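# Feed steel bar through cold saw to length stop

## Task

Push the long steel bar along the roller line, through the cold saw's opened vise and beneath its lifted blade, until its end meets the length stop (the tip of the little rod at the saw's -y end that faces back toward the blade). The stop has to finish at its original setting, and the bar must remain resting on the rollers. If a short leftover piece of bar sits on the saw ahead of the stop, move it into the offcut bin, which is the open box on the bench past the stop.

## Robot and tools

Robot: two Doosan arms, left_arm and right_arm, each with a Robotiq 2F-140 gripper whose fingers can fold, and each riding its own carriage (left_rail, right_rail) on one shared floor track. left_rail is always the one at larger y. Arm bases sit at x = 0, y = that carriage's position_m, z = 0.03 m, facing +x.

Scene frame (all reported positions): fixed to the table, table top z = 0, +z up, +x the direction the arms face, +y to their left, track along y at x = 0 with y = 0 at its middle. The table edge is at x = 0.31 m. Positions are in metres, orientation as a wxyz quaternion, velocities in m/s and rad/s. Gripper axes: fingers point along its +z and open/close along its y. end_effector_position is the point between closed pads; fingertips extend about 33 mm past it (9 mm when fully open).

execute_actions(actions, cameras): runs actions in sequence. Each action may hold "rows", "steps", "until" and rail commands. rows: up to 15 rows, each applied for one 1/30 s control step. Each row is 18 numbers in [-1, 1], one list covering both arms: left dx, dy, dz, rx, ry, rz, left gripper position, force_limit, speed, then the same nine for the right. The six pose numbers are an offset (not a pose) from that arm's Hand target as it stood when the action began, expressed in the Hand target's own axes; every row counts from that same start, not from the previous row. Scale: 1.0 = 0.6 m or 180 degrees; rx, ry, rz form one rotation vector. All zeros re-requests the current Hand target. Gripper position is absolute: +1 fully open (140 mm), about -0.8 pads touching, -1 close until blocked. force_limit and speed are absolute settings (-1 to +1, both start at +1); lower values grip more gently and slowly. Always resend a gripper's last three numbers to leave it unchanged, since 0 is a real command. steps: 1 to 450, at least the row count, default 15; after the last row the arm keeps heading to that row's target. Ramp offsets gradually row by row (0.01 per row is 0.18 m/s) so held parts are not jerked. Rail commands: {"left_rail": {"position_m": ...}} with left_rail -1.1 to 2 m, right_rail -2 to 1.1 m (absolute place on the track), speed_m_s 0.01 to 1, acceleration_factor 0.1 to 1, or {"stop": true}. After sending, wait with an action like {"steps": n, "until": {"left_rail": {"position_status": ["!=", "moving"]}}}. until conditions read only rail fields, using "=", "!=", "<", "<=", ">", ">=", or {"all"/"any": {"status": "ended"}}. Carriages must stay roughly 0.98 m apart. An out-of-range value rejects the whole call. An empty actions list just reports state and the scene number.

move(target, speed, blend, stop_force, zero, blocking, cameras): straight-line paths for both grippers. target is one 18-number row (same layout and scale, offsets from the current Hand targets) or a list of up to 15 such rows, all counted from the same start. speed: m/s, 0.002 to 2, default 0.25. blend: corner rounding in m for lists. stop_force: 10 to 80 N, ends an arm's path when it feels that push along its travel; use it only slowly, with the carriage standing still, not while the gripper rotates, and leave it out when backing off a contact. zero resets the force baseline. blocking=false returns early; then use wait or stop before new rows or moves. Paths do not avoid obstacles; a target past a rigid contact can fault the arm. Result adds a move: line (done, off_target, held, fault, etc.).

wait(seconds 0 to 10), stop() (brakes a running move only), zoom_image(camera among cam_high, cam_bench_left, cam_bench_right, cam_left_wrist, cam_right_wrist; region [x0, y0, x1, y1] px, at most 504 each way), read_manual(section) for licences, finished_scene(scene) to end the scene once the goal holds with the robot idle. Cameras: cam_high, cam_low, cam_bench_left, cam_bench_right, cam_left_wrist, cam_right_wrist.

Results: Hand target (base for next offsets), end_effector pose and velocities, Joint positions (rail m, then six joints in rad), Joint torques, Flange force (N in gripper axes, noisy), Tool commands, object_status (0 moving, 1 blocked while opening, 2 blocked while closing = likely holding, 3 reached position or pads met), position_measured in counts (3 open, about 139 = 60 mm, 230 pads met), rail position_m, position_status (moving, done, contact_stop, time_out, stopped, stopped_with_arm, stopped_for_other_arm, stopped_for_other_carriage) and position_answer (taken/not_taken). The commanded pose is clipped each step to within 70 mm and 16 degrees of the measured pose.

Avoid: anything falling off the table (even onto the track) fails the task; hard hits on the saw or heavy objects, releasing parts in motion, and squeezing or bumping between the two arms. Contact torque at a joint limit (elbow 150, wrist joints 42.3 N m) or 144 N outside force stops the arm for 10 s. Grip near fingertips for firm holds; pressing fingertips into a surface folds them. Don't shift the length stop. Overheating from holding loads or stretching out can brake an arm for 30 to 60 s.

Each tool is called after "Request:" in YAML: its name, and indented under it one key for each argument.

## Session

Request:
execute_actions:
  actions: []

Scene clock: 0.00 s.
left_arm: end_effector_position=(+0.6600, +1.7637, +0.4937) position_measured=3 object_status=3 end_effector_quat_wxyz=(+0.000, +1.000, +0.000, +0.000) | right_arm: end_effector_position=(+0.6600, -0.5846, +0.4937) position_measured=3 object_status=3 end_effector_quat_wxyz=(+0.000, +1.000, +0.000, +0.000)
Joint positions: left_arm=[1.764 -0.053 0.164 1.35 0 1.628 1.518] | right_arm=[-0.584 -0.053 0.164 1.35 0 1.628 1.518]
Joint velocities: within noise
Joint torques (N m): no reading
Flange force (N): no reading
Hand target: left_arm +0.6600, +1.7637, +0.4937; +0.000, +1.000, +0.000, +0.000 | right_arm +0.6600, -0.5846, +0.4937; +0.000, +1.000, +0.000, +0.000
Tool commands: left_gripper/position=+1.0 left_gripper/force_limit=+1.0 left_gripper/speed=+1.0 right_gripper/position=+1.0 right_gripper/force_limit=+1.0 right_gripper/speed=+1.0
left_rail: position_m=1.764 position_status=done
right_rail: position_m=-0.584 position_status=done

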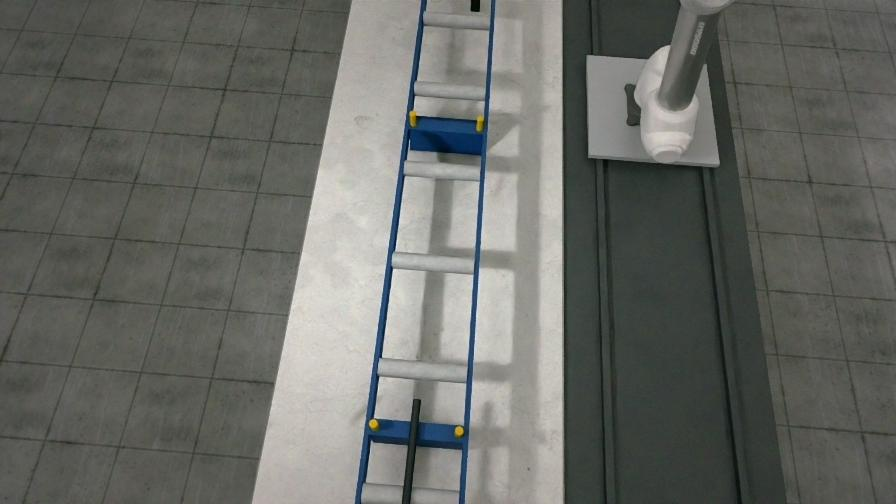

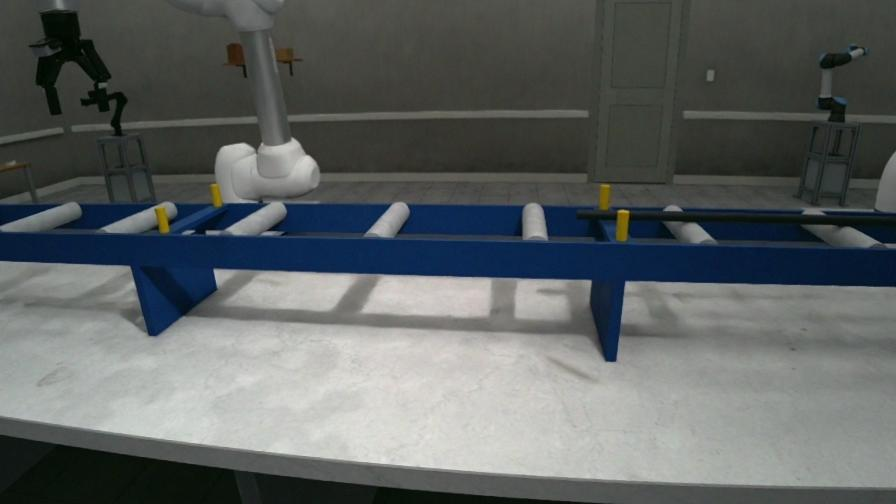

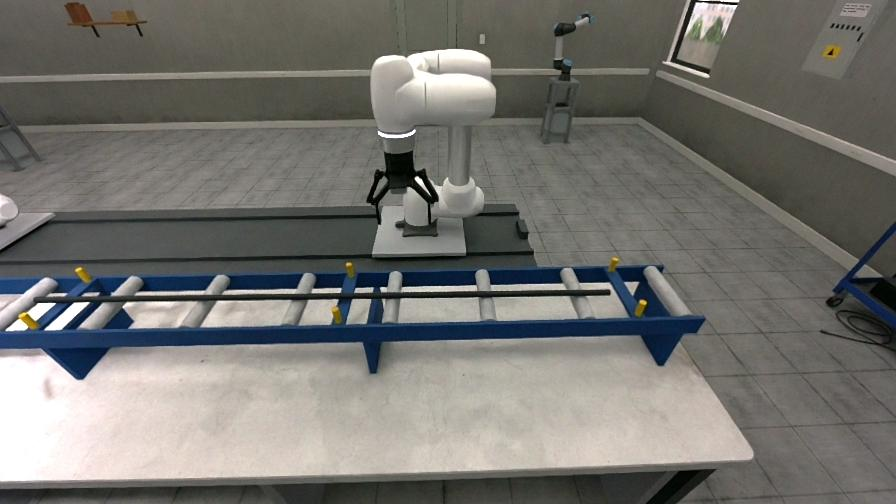

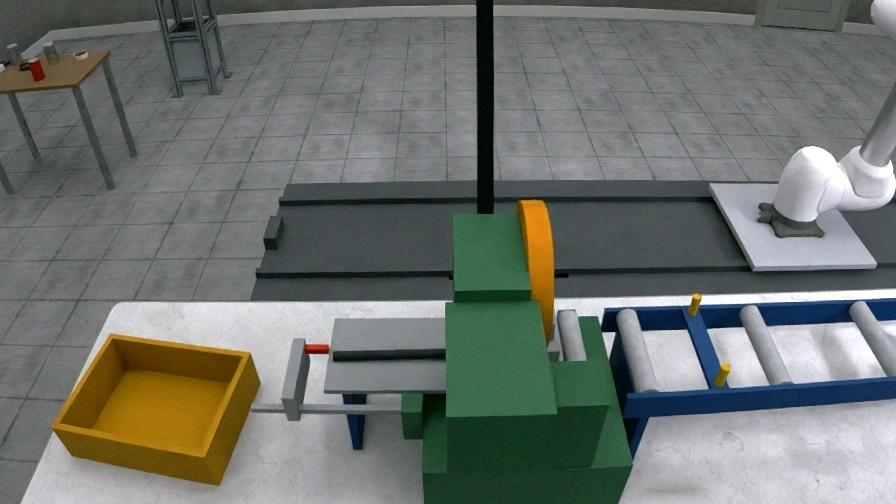

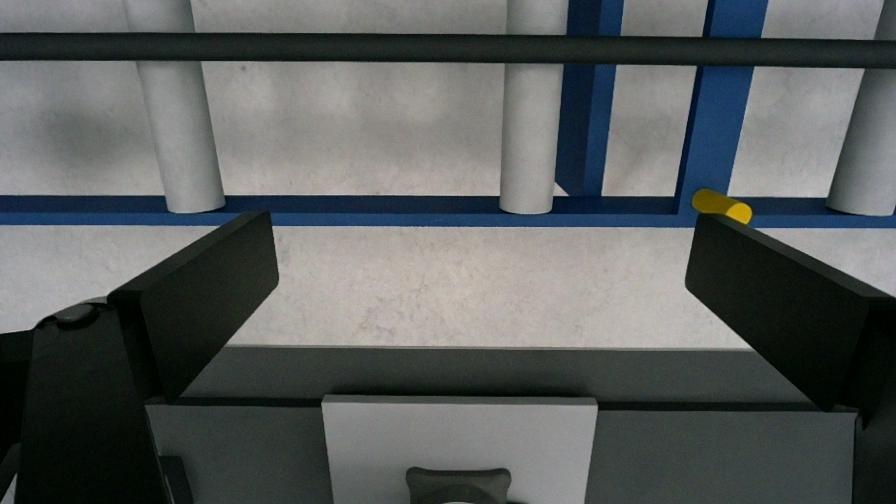

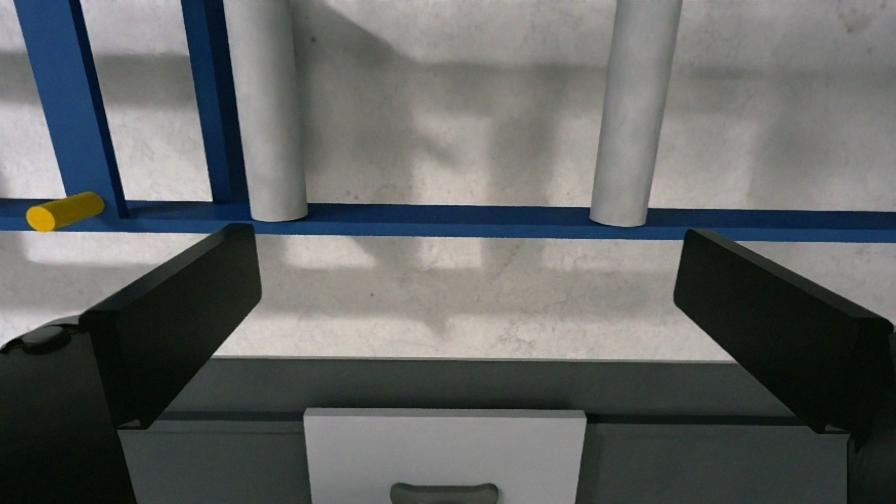

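Request:
execute_actions:
  actions:
    - {"left_rail":{"position_m":1.61,"speed_m_s":0.5,"acceleration_factor":0.8},"right_rail":{"position_m":-1.0,"speed_m_s":0.3,"acceleration_factor":0.8},"steps":1}
  cameras: []

Request:
move:
  target:
    - [0.03,0,0.05,0,0,0.17,-0.1,0.5,0,-0.6,-0.0575,0.0437,0,0,0,-0.1,0,0]
    - [0.07,0,0.1,0,0,0.33,-0.1,0.5,0,-0.3658,-0.0575,-0.0082,0,0.1389,0,-0.1,0,0]
    - [0.1033,0,0.156,0,0,0.5,-0.1,0.5,0,-0.1755,-0.0575,-0.1543,0,0.2778,0,-0.1,0,0]
    - [0.1033,0,0.156,0,0,0.5,-0.1,0.5,0,-0.0647,-0.0575,-0.367,0,0.4167,0,-0.1,0,0]
    - [0.1033,0,0.156,0,0,0.5,-0.1,0.5,0,-0.0542,-0.0575,-0.6067,0,0.5556,0,-0.1,0,0]
    - [0.1033,0,0.156,0,0,0.5,-0.1,0.5,0,-0.146,-0.0575,-0.8283,0,0.6944,0,-0.1,0,0]
    - [0.1033,0,0.156,0,0,0.5,-0.1,0.5,0,-0.3228,-0.0575,-0.9903,0,0.8333,0,-0.1,0,0]
    - [0.1033,0,0.156,0,0,0.5,-0.1,0.5,0,-0.3103,0.2618,-0.8587,0.1163,0.7778,0.3126,-0.1,0,0]
    - [0.1033,0,0.156,0,0,0.5,-0.1,0.5,0,-0.2803,0.3942,-0.5407,0.2214,0.6134,0.5952,-0.1,0,0]
    - [0.1033,0,0.156,0,0,0.5,-0.1,0.5,0,-0.2503,0.2618,-0.2227,0.3033,0.3481,0.8154,-0.1,0,0]
    - [0.1033,0,0.156,0,0,0.5,-0.1,0.5,0,-0.2378,-0.0575,-0.091,0.3486,0,0.9373,-0.1,0,0]
    - [0.1033,0,0.156,0,0,0.5,-0.1,0.5,0,-0.6,-0.0575,0,0,0,0.5,-0.1,0,0]
  speed: [0.5,0.5,0.5,0.5,0.5,0.5,0.5,0.6,0.6,0.6,0.6,0.6]
  blend: [0.03,0.03,0.03,0.03,0.03,0.03,0.03,0.03,0.03,0.03,0.03,0]
  cameras: ["cam_left_wrist","cam_bench_left","cam_bench_right"]

Scene clock: 84.07 s.
left_arm: end_effector_position=(+0.6600, +1.6095, +0.4937) position_measured=3 object_status=3 end_effector_quat_wxyz=(+0.000, +1.000, +0.000, +0.000) | right_arm: end_effector_position=(+0.6600, -1.0005, +0.4937) position_measured=3 object_status=3 end_effector_quat_wxyz=(+0.000, +1.000, +0.000, +0.000)
Joint positions: left_arm=[1.61 -0.053 0.164 1.35 0 1.628 1.518] | right_arm=[-1 -0.053 0.164 1.35 0 1.628 1.518]
Joint torques (N m): left_arm=[0.65 -61 -41.92 4.18 0.08 -0.05] | right_arm=[-1.81 -60.89 -39.08 4.05 -0.05 0.04]
Flange force (N): left_arm=[3.4 0.8 -0.4] | right_arm=[9.3 -2.6 -5.0]
Hand target: left_arm +0.6600, +1.6095, +0.4937; +0.000, +1.000, +0.000, +0.000 | right_arm +0.6600, -1.0005, +0.4937; +0.000, +1.000, +0.000, +0.000
Tool commands: left_gripper/position=+1.0 left_gripper/force_limit=+1.0 left_gripper/speed=+1.0 right_gripper/position=+1.0 right_gripper/force_limit=+1.0 right_gripper/speed=+1.0
left_rail: position_m=1.610 speed_m_s=0.50 position_status=done
right_rail: position_m=-1.000 speed_m_s=0.30 position_status=done
No camera images: "cameras" was empty.

Scene clock: 92.57 s.
left_arm: end_effector_position=(+0.7219, +1.6095, +0.4001) position_measured=141 object_status=3 end_effector_quat_wxyz=(+0.000, +0.707, -0.707, +0.000) | right_arm: end_effector_position=(+0.3000, -0.9660, +0.4937) position_measured=141 object_status=3 end_effector_quat_wxyz=(+0.000, +0.707, -0.707, +0.000)
Joint positions: left_arm=[1.61 -0.049 0.268 1.388 0 1.485 3.093] | right_arm=[-1 -0.002 -0.421 1.852 3.142 -1.711 -0.002]
Joint torques (N m): left_arm=[1.17 -71.46 -41.72 4.17 0.16 -0.05] | right_arm=[-2.24 1.9 -38.5 -4.49 0.04 0.14]
Flange force (N): left_arm=[1.6 -4.2 0.5] | right_arm=[-7.0 -0.6 -4.8]
Hand target: left_arm +0.7219, +1.6095, +0.4001; +0.000, +0.707, -0.707, +0.000 | right_arm +0.3000, -0.9660, +0.4937; +0.000, +0.707, -0.707, +0.000
Off the commanded pose: left_arm 0.000 m, 0 deg | right_arm 0.000 m, 0 deg.
left_rail: position_m=1.610 speed_m_s=0.50 position_status=done
right_rail: position_m=-1.000 speed_m_s=0.30 position_status=done
move: done; limits=paced
Images, in order (width x height): cam_bench_left 896x504, cam_bench_right 896x504, cam_left_wrist 896x504.

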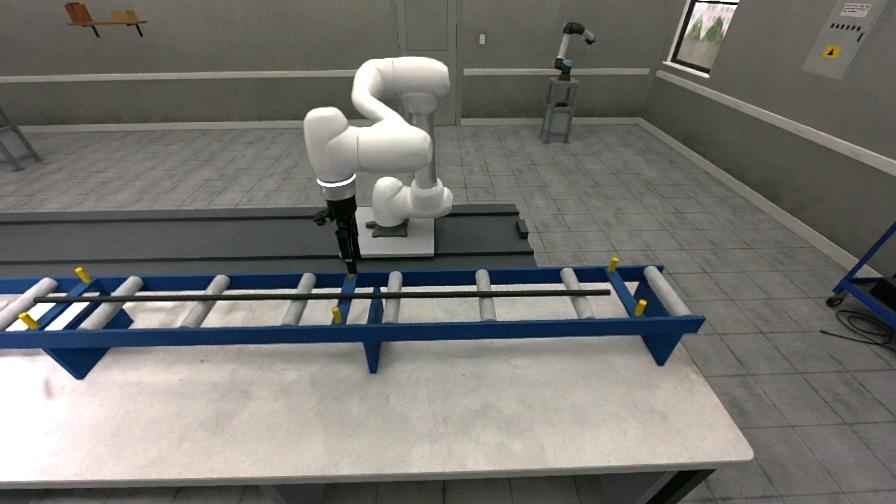

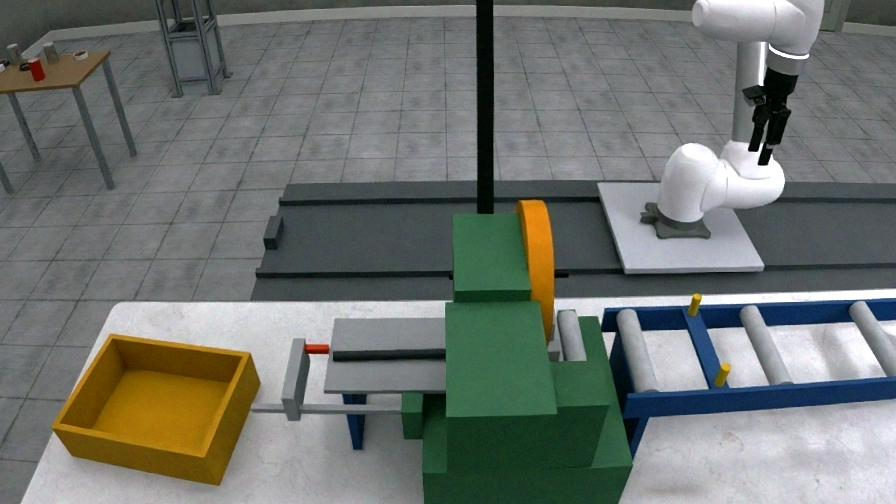

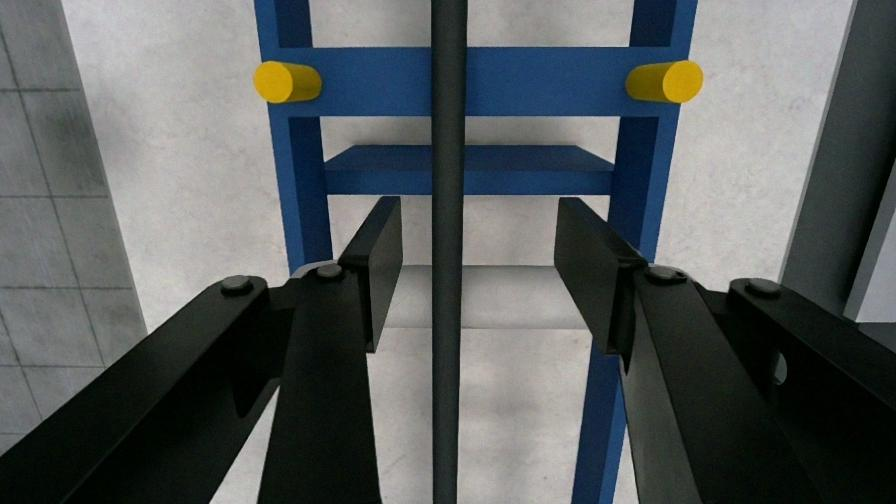

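Request:
execute_actions:
  actions:
    - {"right_rail":{"position_m":-2.0,"speed_m_s":0.6,"acceleration_factor":0.8},"steps":200,"until":{"all":{"status":"ended"}}}
  cameras: []

Request:
move:
  target:
    - [0.1992,-0.0217,0.1,0,0,0,-0.1,0.5,0,-0.03,-0.4,0.03,0,0,0,-0.1,0,0]
    - [0.1992,-0.0217,0.1952,0,0,0,-0.1,0.5,0,-0.059,-0.667,0.073,0,0,0,-0.1,0,0]
  speed: 0.2
  blend: [0.01,0]
  cameras: ["cam_left_wrist","cam_right_wrist"]

Scene clock: 116.40 s.
left_arm: end_effector_position=(+0.7219, +1.6095, +0.4001) position_measured=141 object_status=3 end_effector_quat_wxyz=(+0.000, +0.707, -0.707, +0.000) | right_arm: end_effector_position=(+0.3000, -1.9660, +0.4937) position_measured=141 object_status=3 end_effector_quat_wxyz=(+0.000, +0.707, -0.707, +0.000)
Joint positions: left_arm=[1.61 -0.049 0.268 1.388 0 1.485 3.093] | right_arm=[-2 -0.002 -0.421 1.852 3.142 -1.711 -0.002]
Joint torques (N m): left_arm=[1.03 -71.68 -41.88 4.14 0.12 -0.03] | right_arm=[-1.71 1.66 -38.71 -4.49 0.08 0.08]
Flange force (N): left_arm=[1.7 -4.0 0.3] | right_arm=[-5.5 -0.7 -4.5]
Hand target: left_arm +0.7219, +1.6095, +0.4001; +0.000, +0.707, -0.707, +0.000 | right_arm +0.3000, -1.9660, +0.4937; +0.000, +0.707, -0.707, +0.000
Tool commands: left_gripper/position=-0.1 left_gripper/force_limit=+0.5 left_gripper/speed=+0.0 right_gripper/position=-0.1 right_gripper/force_limit=+0.0 right_gripper/speed=+0.0
Off the commanded pose: left_arm 0.000 m, 0 deg | right_arm 0.000 m, 0 deg.
left_rail: position_m=1.610 speed_m_s=0.50 position_status=done
right_rail: position_m=-2.000 speed_m_s=0.60 position_status=done
No camera images: "cameras" was empty.

Scene clock: 118.87 s.
left_arm: end_effector_position=(+0.7350, +1.4899, +0.2829) position_measured=141 object_status=3 end_effector_quat_wxyz=(+0.000, +0.707, -0.707, +0.000) | right_arm: end_effector_position=(+0.7001, -1.9306, +0.4499) position_measured=141 object_status=3 end_effector_quat_wxyz=(+0.000, +0.707, -0.707, +0.000)
Joint positions: left_arm=[1.61 -0.208 0.339 1.507 0 1.296 2.933] | right_arm=[-2 0.05 0.234 1.343 3.142 -1.565 0.05]
Joint torques (N m): left_arm=[1.04 -77.24 -40.33 4 0.12 -0.05] | right_arm=[-1.48 -66.98 -38.95 -4.55 0.01 0.12]
Flange force (N): left_arm=[1.6 -3.0 0.0] | right_arm=[-2.7 -8.0 -4.5]
Hand target: left_arm +0.7350, +1.4900, +0.2829; +0.000, +0.707, -0.707, +0.000 | right_arm +0.7002, -1.9306, +0.4499; +0.000, +0.707, -0.707, +0.000
Off the commanded pose: left_arm 0.000 m, 0 deg | right_arm 0.000 m, 0 deg.
left_rail: position_m=1.610 speed_m_s=0.50 position_status=done
right_rail: position_m=-2.000 speed_m_s=0.60 position_status=done
move: done
Images, in order (width x height): cam_left_wrist 896x504, cam_right_wrist 896x504.

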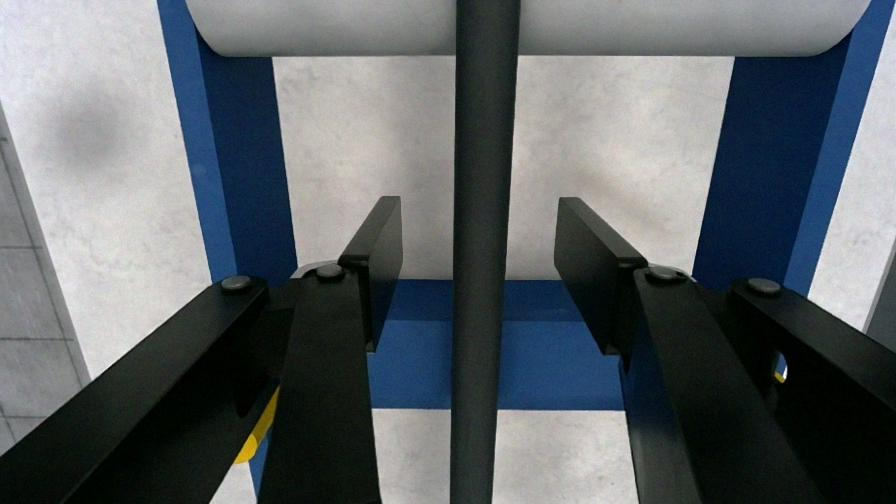

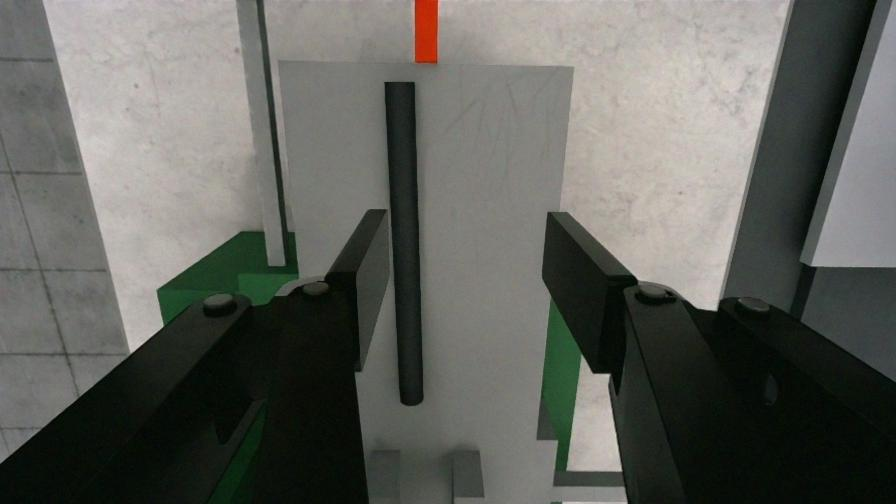

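Request:
move:
  target:
    - [0,0,0,0,0,0,-0.53,0.5,-0.7,-0.111,-0.0597,0.15,0,0,-0.002,-0.1,0,0]
    - [0,0,0,0,0,0,-0.53,0.5,-0.7,-0.111,-0.0597,0.2665,0,0,-0.002,-0.1,0,0]
  speed: [0.25,0.12]
  blend: [0.005,0]
  cameras: ["cam_right_wrist","cam_left_wrist"]

Request:
move:
  target: [0,0.0158,0,0,0,0,-0.53,0.5,-0.7,0,0,0,0,0,0,-1,0,-1]
  speed: 0.015
  cameras: ["cam_left_wrist","cam_right_wrist"]

Scene clock: 136.50 s.
left_arm: end_effector_position=(+0.7350, +1.4899, +0.2829) position_measured=196 object_status=3 end_effector_quat_wxyz=(+0.000, +0.707, -0.707, +0.000) | right_arm: end_effector_position=(+0.7360, -1.8640, +0.2900) position_measured=141 object_status=3 end_effector_quat_wxyz=(+0.000, +0.709, -0.705, +0.000)
Joint positions: left_arm=[1.61 -0.208 0.339 1.507 0 1.296 2.933] | right_arm=[-2 0.137 0.341 1.49 3.142 -1.31 0.13]
Joint torques (N m): left_arm=[1.06 -76.92 -40.36 4.02 0.13 -0.09] | right_arm=[-1.95 -78.09 -37.36 -4.28 0.11 0.06]
Flange force (N): left_arm=[1.6 -2.3 0.3] | right_arm=[-4.6 -11.3 -2.4]
Hand target: left_arm +0.7350, +1.4900, +0.2829; +0.000, +0.707, -0.707, +0.000 | right_arm +0.7360, -1.8640, +0.2900; +0.000, +0.709, -0.705, +0.000
Off the commanded pose: left_arm 0.000 m, 0 deg | right_arm 0.000 m, 0 deg.
left_rail: position_m=1.610 speed_m_s=0.50 position_status=done
right_rail: position_m=-2.000 speed_m_s=0.60 position_status=done
move: done; blend cut to 0 m at target 1
Images, in order (width x height): cam_left_wrist 896x504, cam_right_wrist 896x504.

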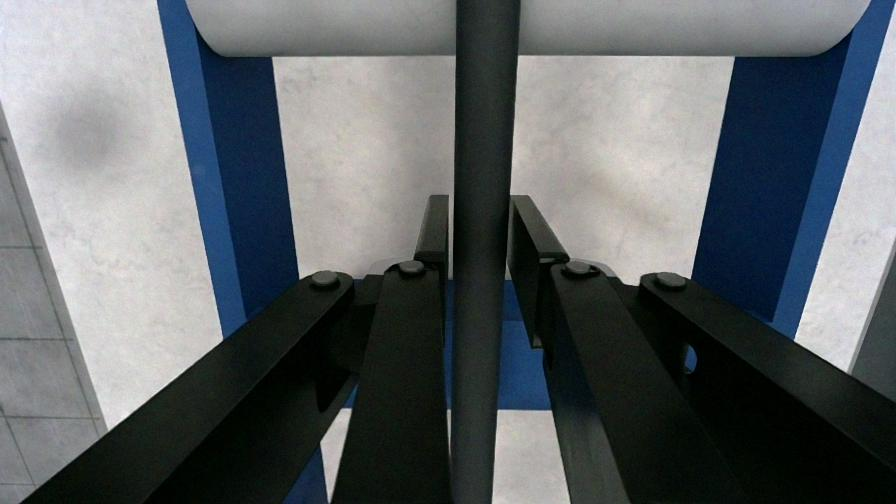

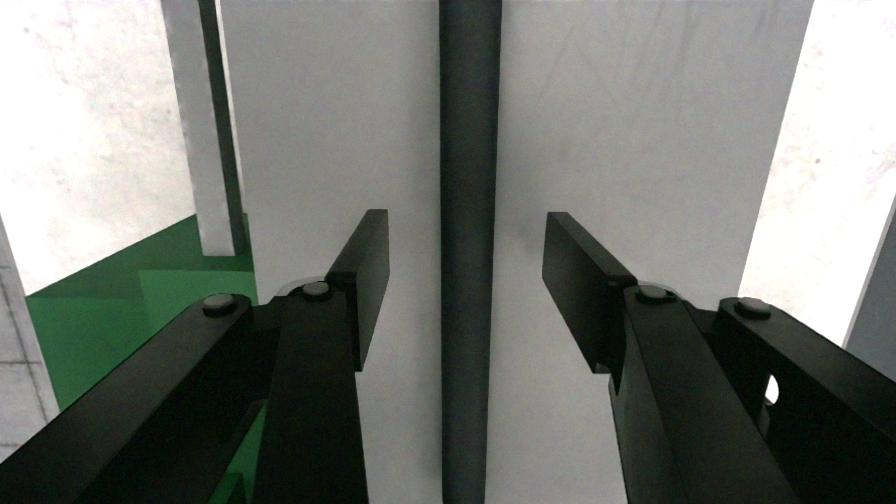

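Scene clock: 138.23 s.
left_arm: end_effector_position=(+0.7255, +1.4900, +0.2829) position_measured=196 object_status=3 end_effector_quat_wxyz=(+0.000, +0.707, -0.707, +0.000) | right_arm: end_effector_position=(+0.7360, -1.8640, +0.2899) position_measured=203 object_status=0 end_effector_quat_wxyz=(+0.000, +0.709, -0.705, +0.000)
Joint positions: left_arm=[1.61 -0.211 0.324 1.527 0 1.29 2.931] | right_arm=[-2 0.137 0.341 1.49 3.142 -1.31 0.13]
Joint torques (N m): left_arm=[0.76 -75.55 -39.49 3.94 0.62 -0.1] | right_arm=[-2.31 -61.88 -26.7 -4.02 -0.24 0.67]
Flange force (N): left_arm=[1.9 -4.6 1.1] | right_arm=[-3.8 -8.8 -21.9]
Hand target: left_arm +0.7255, +1.4900, +0.2829; +0.000, +0.707, -0.707, +0.000 | right_arm +0.7360, -1.8640, +0.2900; +0.000, +0.709, -0.705, +0.000
Off the commanded pose: left_arm 0.000 m, 0 deg | right_arm 0.000 m, 0 deg.
left_rail: position_m=1.610 speed_m_s=0.50 position_status=done
right_rail: position_m=-2.000 speed_m_s=0.60 position_status=done
move: done
Images, in order (width x height): cam_left_wrist 896x504, cam_right_wrist 896x504.

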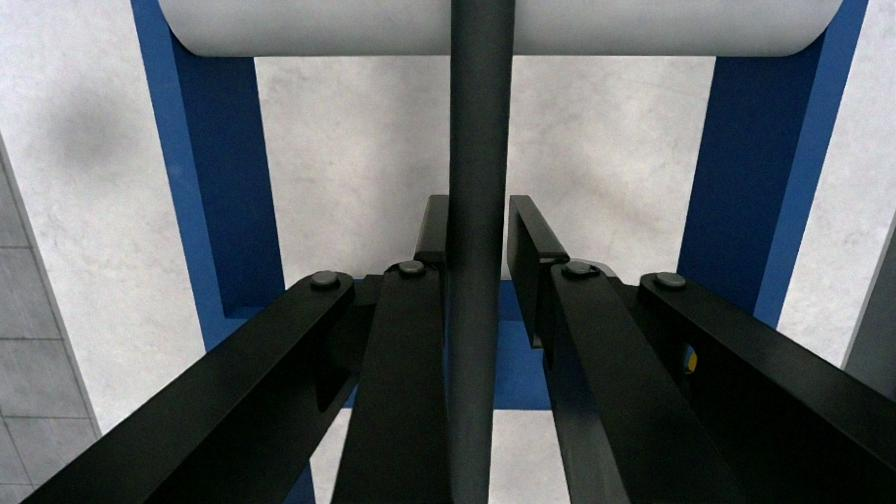

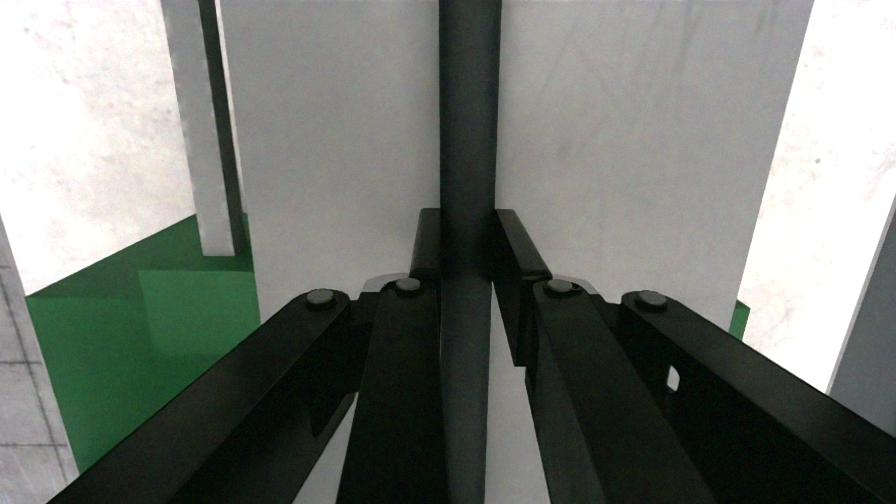

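Request:
move:
  target:
    - [0,0,0,0,0,0,-1,0.7,-1,0,0,-0.03,0,0,0,-1,0,-1]
    - [0,0,-0.0018,0,0,0,-1,0.7,-1,0,0,-0.3,0,0,0,-1,0,-1]
  speed: [0.05,0.25]
  cameras: ["cam_right_wrist"]

Scene clock: 158.53 s.
left_arm: end_effector_position=(+0.7255, +1.4899, +0.2840) position_measured=204 object_status=2 end_effector_quat_wxyz=(+0.000, +0.707, -0.707, +0.000) | right_arm: end_effector_position=(+0.7360, -1.8640, +0.4699) position_measured=203 object_status=2 end_effector_quat_wxyz=(+0.000, +0.709, -0.705, +0.000)
Joint positions: left_arm=[1.61 -0.211 0.324 1.526 0 1.292 2.931] | right_arm=[-2 0.137 0.31 1.207 3.142 -1.624 0.13]
Joint torques (N m): left_arm=[1.11 -105.12 -61.55 3.98 0.55 -0.16] | right_arm=[-1.89 -81.3 -43.13 -4.41 0.2 0.09]
Flange force (N): left_arm=[2.0 -3.8 41.5] | right_arm=[-4.3 -10.5 2.1]
Hand target: left_arm +0.7255, +1.4900, +0.2840; +0.000, +0.707, -0.707, +0.000 | right_arm +0.7360, -1.8640, +0.4700; +0.000, +0.709, -0.705, +0.000
Off the commanded pose: left_arm 0.000 m, 0 deg | right_arm 0.000 m, 0 deg.
left_rail: position_m=1.610 speed_m_s=0.50 position_status=done
right_rail: position_m=-2.000 speed_m_s=0.60 position_status=done
move: done
Images, in order (width x height): cam_right_wrist 896x504.

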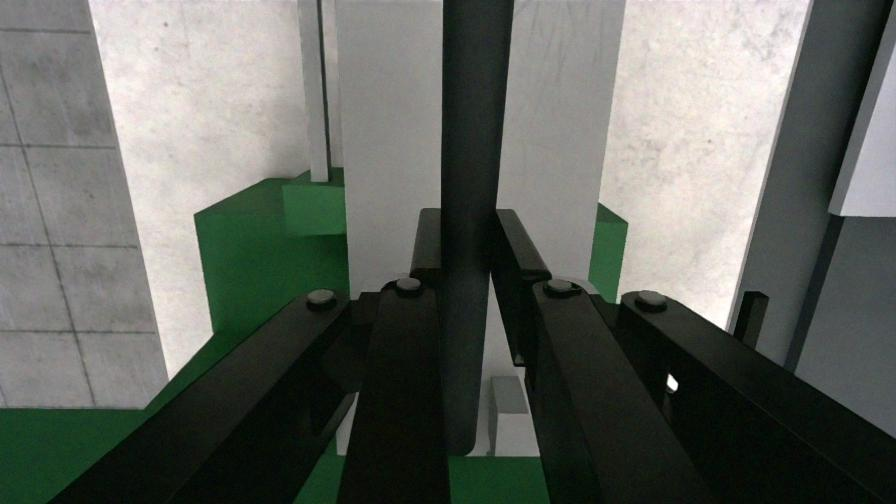

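Request:
execute_actions:
  actions:
    - {"rows":[[0,0,0.0011,0,0,0,-1,0.7,-1,0,0,0,0,0,0,-1,0,-1]],"steps":20}
    - {"left_rail":{"position_m":-0.385,"speed_m_s":0.5,"acceleration_factor":0.7},"steps":2}
  cameras: []

Request:
move:
  target: [0,0,0,0,0,0,-1,0.7,-1,0.7267,0.0433,0.05,0,0,0,-1,0,-1]
  speed: 0.25
  cameras: ["cam_right_wrist","cam_bench_right"]

Scene clock: 171.40 s.
left_arm: end_effector_position=(+0.7255, +0.3160, +0.2833) position_measured=204 object_status=2 end_effector_quat_wxyz=(+0.000, +0.707, -0.707, +0.000) end_effector_velocity=(+0.001, -0.500, +0.000) end_effector_angular_velocity=(+0.001, -0.001, +0.000) | right_arm: end_effector_position=(+0.7360, -1.8640, +0.4700) position_measured=203 object_status=2 end_effector_quat_wxyz=(+0.000, +0.709, -0.705, +0.000)
Joint positions: left_arm=[0.436 -0.211 0.324 1.527 0 1.291 2.931] | right_arm=[-2 0.137 0.311 1.207 3.142 -1.624 0.13]
Joint velocities: left_arm=[-0.5 0 0.001 -0.001 0.001 0 0] | right_arm=[within noise]
Joint torques (N m): left_arm=[0.67 -74.17 -38.17 3.73 0.81 -0.12] | right_arm=[-1.54 -81.63 -42.73 -4.3 0.19 0.09]
Flange force (N): left_arm=[1.9 -5.7 -1.0] | right_arm=[-4.1 -12.0 1.2]
Flange force at the end of the 1st action (N): left_arm=[1.7 -3.9 3.1] | right_arm=[-4.0 -12.1 0.7]
Hand target: left_arm +0.7255, +0.3160, +0.2834; +0.000, +0.707, -0.707, +0.000 | right_arm +0.7360, -1.8640, +0.4700; +0.000, +0.709, -0.705, +0.000
Off the commanded pose: left_arm 0.000 m, 0 deg | right_arm 0.000 m, 0 deg.
left_rail: position_m=0.436 position_m_goal=-0.385 speed_m_s=0.50 position_status=moving position_answer=taken
right_rail: position_m=-2.000 speed_m_s=0.60 position_status=done
not at rest: the robot was still moving 3 seconds after this call's last action.
No camera images: "cameras" was empty.

Scene clock: 173.57 s.
left_arm: end_effector_position=(+0.7255, -0.4995, +0.2833) position_measured=204 object_status=2 end_effector_quat_wxyz=(+0.000, +0.707, -0.707, +0.000) end_effector_velocity=(+0.000, -0.063, -0.001) end_effector_angular_velocity=(+0.000, +0.001, +0.000) | right_arm: end_effector_position=(+0.7127, -2.3002, +0.4400) position_measured=203 object_status=2 end_effector_quat_wxyz=(+0.000, +0.709, -0.705, +0.000) end_effector_velocity=(+0.000, +0.000, +0.000) end_effector_angular_velocity=(+0.000, +0.001, +0.000)
Joint positions: left_arm=[-0.379 -0.211 0.324 1.527 0 1.291 2.931] | right_arm=[-2 -0.443 0.352 1.205 3.142 -1.585 -0.45]
Joint velocities: left_arm=[-0.063 0 0.001 0 0 0 0] | right_arm=[0.001 -0.001 0 0 -0.001 -0.001 -0.001]
Joint torques (N m): left_arm=[4.91 -75.02 -37.96 4.44 0.97 -0.14] | right_arm=[-1.27 -85.29 -42.63 -4.55 0.02 0.04]
Flange force (N): left_arm=[7.6 -5.5 -1.0] | right_arm=[3.2 -11.6 1.7]
Hand target: left_arm +0.7255, -0.4995, +0.2834; +0.000, +0.707, -0.707, +0.000 | right_arm +0.7127, -2.3003, +0.4400; +0.000, +0.709, -0.705, +0.000
Off the commanded pose: left_arm 0.000 m, 0 deg | right_arm 0.000 m, 0 deg.
left_rail: position_m=-0.379 position_m_goal=-0.385 speed_m_s=0.50 position_status=moving position_answer=taken
right_rail: position_m=-2.000 speed_m_s=0.60 position_status=done
move: done
Images, in order (width x height): cam_bench_right 896x504, cam_right_wrist 896x504.

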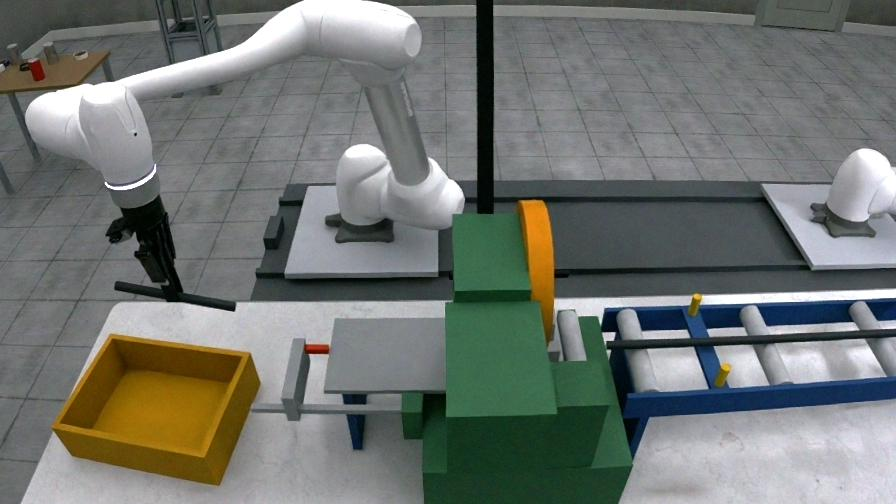

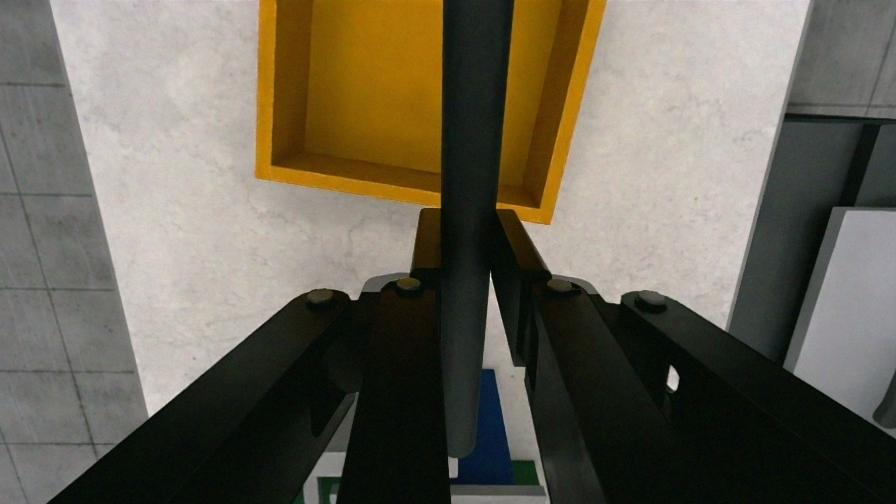

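Request:
move:
  target:
    - [0,0,0,0,0,0,-1,0.7,-1,0.1995,-0.0355,0.1,0,0,0,-1,0,-1]
    - [0,0,0,0,0,0,-1,0.7,-1,0.1995,-0.0355,0.4833,0,0,0,-1,0,-1]
    - [0,0,0,0,0,0,-1,0.7,-1,0.1995,-0.0355,0.64,0,0,0,-1,0,-1]
  speed: [0.25,0.25,0.06]
  blend: [0.05,0.02,0]
  cameras: ["cam_right_wrist"]

Scene clock: 196.23 s.
left_arm: end_effector_position=(+0.7255, -0.5050, +0.2833) position_measured=204 object_status=2 end_effector_quat_wxyz=(+0.000, +0.707, -0.707, +0.000) | right_arm: end_effector_position=(+0.7348, -2.4198, +0.0560) position_measured=203 object_status=2 end_effector_quat_wxyz=(+0.000, +0.709, -0.705, +0.000)
Joint positions: left_arm=[-0.385 -0.211 0.324 1.527 0 1.291 2.931] | right_arm=[-2 -0.56 0.637 1.483 3.142 -1.021 -0.566]
Joint torques (N m): left_arm=[1.02 -74.66 -39.39 3.89 0.27 -0.08] | right_arm=[-1.25 -105.56 -35.21 -3.75 0.23 0.16]
Flange force (N): left_arm=[1.9 -3.4 -0.3] | right_arm=[5.7 -12.4 7.1]
Hand target: left_arm +0.7255, -0.5050, +0.2834; +0.000, +0.707, -0.707, +0.000 | right_arm +0.7348, -2.4198, +0.0560; +0.000, +0.709, -0.705, +0.000
Off the commanded pose: left_arm 0.000 m, 0 deg | right_arm 0.000 m, 0 deg.
left_rail: position_m=-0.385 speed_m_s=0.50 position_status=done
right_rail: position_m=-2.000 speed_m_s=0.60 position_status=done
move: done
Images, in order (width x height): cam_right_wrist 896x504.

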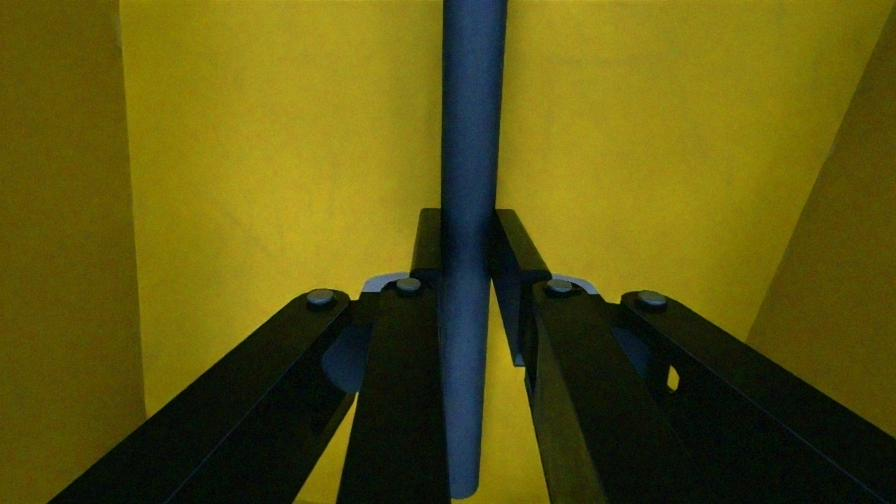

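Request:
move:
  target:
    - [0,0,0,0,0,0,-1,0.7,-1,0,0,0.0045,0,0,0,-1,0,-1]
    - [0,0,0,0,0,0,-1,0.7,-1,0,0,0.0045,0,0,0,-0.1,0,-1]
    - [0,0,0,0,0,0,-1,0.7,-1,0,0,-0.3,0,0,0,-0.1,0,-1]
    - [0,0,0,0,0,0,-1,0.7,-1,-0.7663,0.0533,-0.6317,0,-0.194,0,-0.1,0,-1]
  speed: [0.05,0.1,0.25,0.4]
  blend: [0,0,0.05,0]
  cameras: ["cam_right_wrist"]

Request:
zoom_image:
  camera: "cam_right_wrist"
  region: [340, 230, 540, 430]

Scene clock: 210.23 s.
left_arm: end_effector_position=(+0.7255, -0.5050, +0.2833) position_measured=204 object_status=2 end_effector_quat_wxyz=(+0.000, +0.707, -0.707, +0.000) | right_arm: end_effector_position=(+0.6999, -1.9603, +0.4349) position_measured=141 object_status=3 end_effector_quat_wxyz=(-0.211, +0.677, -0.672, -0.213)
Joint positions: left_arm=[-0.385 -0.211 0.324 1.527 0 1.291 2.931] | right_arm=[-2 -0.26 0.265 1.438 3.727 -1.612 -0.293]
Joint torques (N m): left_arm=[0.78 -74.42 -39.29 3.84 0.25 -0.09] | right_arm=[-1.15 -69.76 -37.92 -2.31 -0.4 0.08]
Flange force (N): left_arm=[1.4 -3.6 -0.7] | right_arm=[-1.3 -9.6 -3.0]
Hand target: left_arm +0.7255, -0.5050, +0.2834; +0.000, +0.707, -0.707, +0.000 | right_arm +0.6999, -1.9602, +0.4350; -0.211, +0.677, -0.672, -0.213
Off the commanded pose: left_arm 0.000 m, 0 deg | right_arm 0.000 m, 0 deg.
left_rail: position_m=-0.385 speed_m_s=0.50 position_status=done
right_rail: position_m=-2.000 speed_m_s=0.60 position_status=done
move: done
Images, in order (width x height): cam_right_wrist 896x504.

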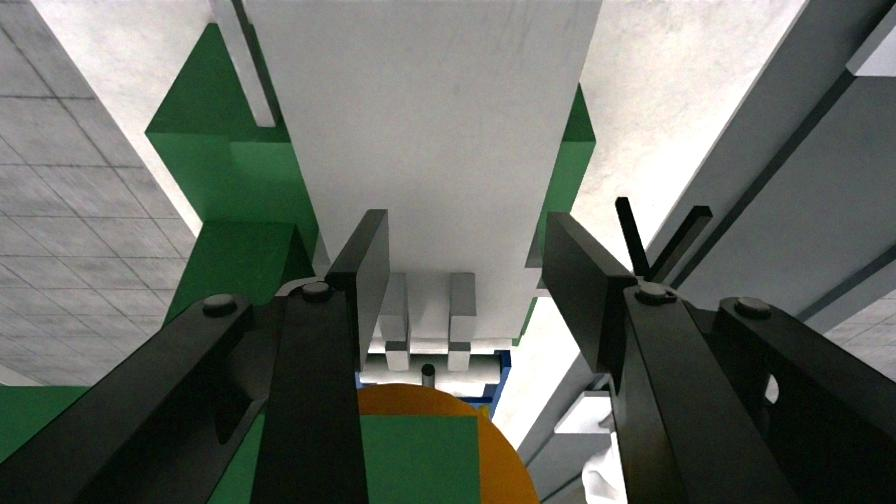

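Scaled by 2.520.

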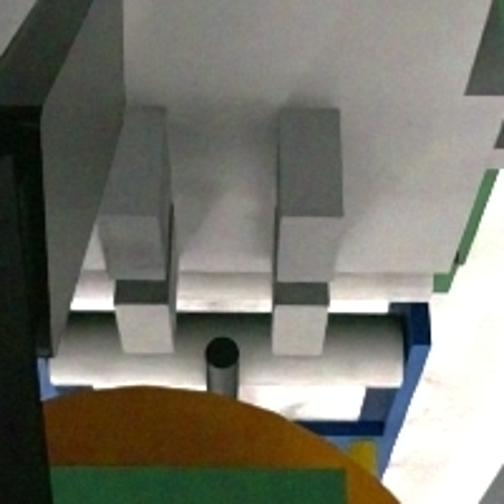

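Request:
execute_actions:
  actions:
    - {"left_rail":{"position_m":-0.705,"speed_m_s":0.2,"acceleration_factor":0.6},"steps":120,"until":{"left_rail":{"position_status":["!=","moving"]}}}
  cameras: ["cam_right_wrist"]

Request:
zoom_image:
  camera: "cam_right_wrist"
  region: [340, 230, 540, 430]

Scene clock: 222.83 s.
left_arm: end_effector_position=(+0.7255, -0.8251, +0.2833) position_measured=204 object_status=2 end_effector_quat_wxyz=(+0.000, +0.707, -0.707, +0.000) | right_arm: end_effector_position=(+0.6999, -1.9602, +0.4350) position_measured=141 object_status=3 end_effector_quat_wxyz=(-0.211, +0.677, -0.672, -0.213)
Joint positions: left_arm=[-0.705 -0.211 0.324 1.527 0 1.291 2.931] | right_arm=[-2 -0.26 0.265 1.438 3.727 -1.612 -0.293]
Joint torques (N m): left_arm=[0.96 -75.11 -38.45 3.83 0.89 -0.06] | right_arm=[-1.79 -69.9 -37.71 -2.22 -0.43 0.12]
Flange force (N): left_arm=[2.1 -5.9 -0.2] | right_arm=[-2.1 -10.4 -2.8]
Hand target: left_arm +0.7255, -0.8250, +0.2834; +0.000, +0.707, -0.707, +0.000 | right_arm +0.6999, -1.9602, +0.4350; -0.211, +0.677, -0.672, -0.213
Tool commands: left_gripper/position=-1.0 left_gripper/force_limit=+0.7 left_gripper/speed=-1.0 right_gripper/position=-0.1 right_gripper/force_limit=+0.0 right_gripper/speed=-1.0
Off the commanded pose: left_arm 0.000 m, 0 deg | right_arm 0.000 m, 0 deg.
left_rail: position_m=-0.705 speed_m_s=0.20 position_status=done
right_rail: position_m=-2.000 speed_m_s=0.60 position_status=done
Images, in order (width x height): cam_right_wrist 896x504.

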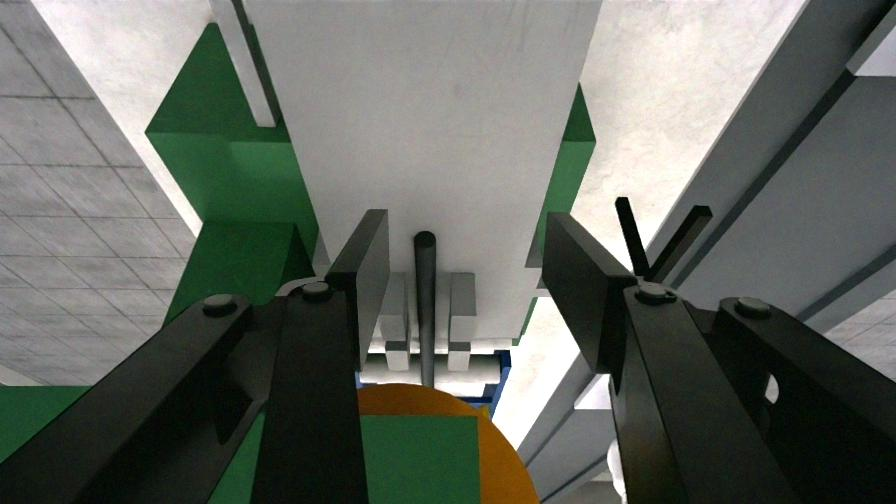

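Scaled by 2.520.

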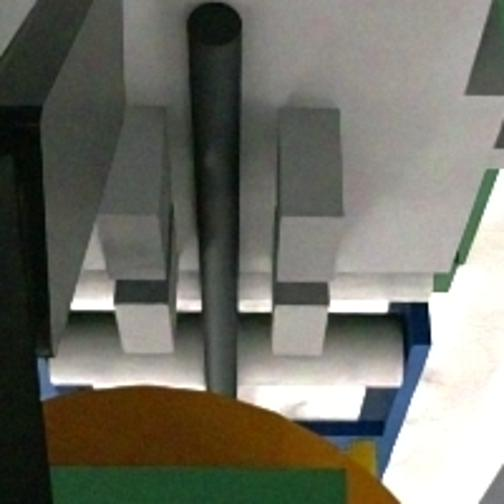

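Request:
execute_actions:
  actions:
    - {"left_rail":{"position_m":-0.908,"speed_m_s":0.15,"acceleration_factor":0.6},"steps":1}
  cameras: []

Request:
move:
  target: [0,0,0,0,0,0,-1,0.7,-1,0.2587,-0.0367,-0.212,0,0.194,0,-0.1,0,-1]
  speed: 0.3
  cameras: ["cam_right_wrist"]

Request:
zoom_image:
  camera: "cam_right_wrist"
  region: [350, 230, 550, 430]

Scene clock: 230.70 s.
left_arm: end_effector_position=(+0.7255, -1.0281, +0.2834) position_measured=204 object_status=2 end_effector_quat_wxyz=(+0.000, +0.707, -0.707, +0.000) | right_arm: end_effector_position=(+0.6999, -1.9602, +0.4350) position_measured=141 object_status=3 end_effector_quat_wxyz=(-0.211, +0.677, -0.672, -0.213)
Joint positions: left_arm=[-0.908 -0.211 0.324 1.527 0 1.291 2.931] | right_arm=[-2 -0.26 0.265 1.438 3.727 -1.612 -0.293]
Joint torques (N m): left_arm=[0.67 -73.35 -37.33 3.8 0.95 -0.15] | right_arm=[-1.85 -69.96 -37.67 -2.29 -0.4 -0.01]
Flange force (N): left_arm=[1.7 -5.7 -2.7] | right_arm=[-2.5 -10.7 -3.1]
Hand target: left_arm +0.7255, -1.0280, +0.2834; +0.000, +0.707, -0.707, +0.000 | right_arm +0.6999, -1.9602, +0.4350; -0.211, +0.677, -0.672, -0.213
Tool commands: left_gripper/position=-1.0 left_gripper/force_limit=+0.7 left_gripper/speed=-1.0 right_gripper/position=-0.1 right_gripper/force_limit=+0.0 right_gripper/speed=-1.0
Off the commanded pose: left_arm 0.000 m, 0 deg | right_arm 0.000 m, 0 deg.
left_rail: position_m=-0.908 speed_m_s=0.15 position_status=done
right_rail: position_m=-2.000 speed_m_s=0.60 position_status=done
No camera images: "cameras" was empty.

Scene clock: 232.20 s.
left_arm: end_effector_position=(+0.7255, -1.0281, +0.2834) position_measured=204 object_status=2 end_effector_quat_wxyz=(+0.000, +0.707, -0.707, +0.000) | right_arm: end_effector_position=(+0.7232, -2.1601, +0.4504) position_measured=141 object_status=3 end_effector_quat_wxyz=(+0.000, +0.709, -0.705, +0.000)
Joint positions: left_arm=[-0.908 -0.211 0.324 1.527 0 1.291 2.931] | right_arm=[-2 -0.265 0.296 1.261 3.142 -1.584 -0.271]
Joint torques (N m): left_arm=[0.45 -73.6 -37.88 3.73 0.66 -0.1] | right_arm=[-1.9 -74.62 -38.98 -4.48 0.04 -0.14]
Flange force (N): left_arm=[1.3 -4.9 -2.3] | right_arm=[-0.2 -11.6 -4.6]
Hand target: left_arm +0.7255, -1.0280, +0.2834; +0.000, +0.707, -0.707, +0.000 | right_arm +0.7232, -2.1601, +0.4504; +0.000, +0.709, -0.705, +0.000
Off the commanded pose: left_arm 0.000 m, 0 deg | right_arm 0.000 m, 0 deg.
left_rail: position_m=-0.908 speed_m_s=0.15 position_status=done
right_rail: position_m=-2.000 speed_m_s=0.60 position_status=done
move: done
Images, in order (width x height): cam_right_wrist 896x504.

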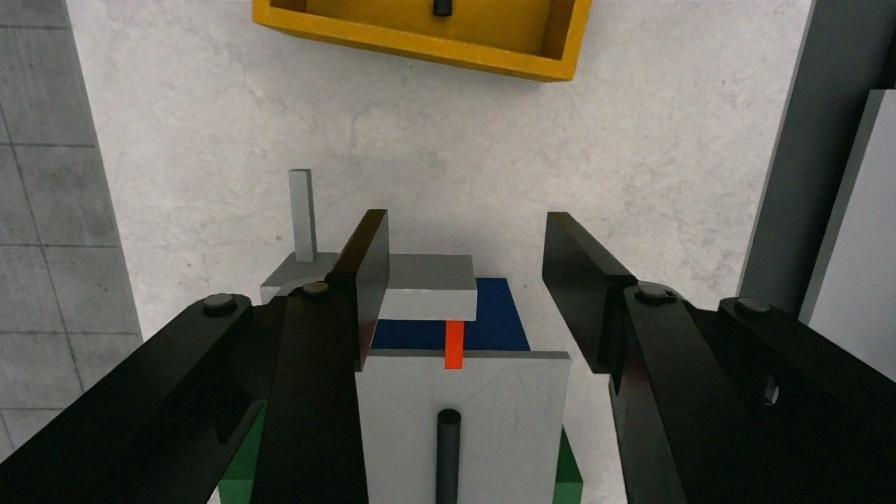

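Scaled by 2.520.

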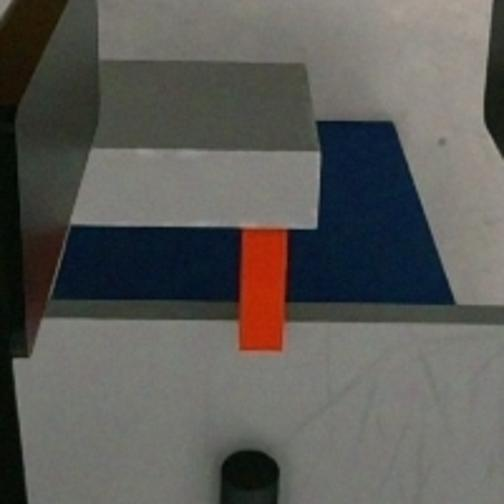

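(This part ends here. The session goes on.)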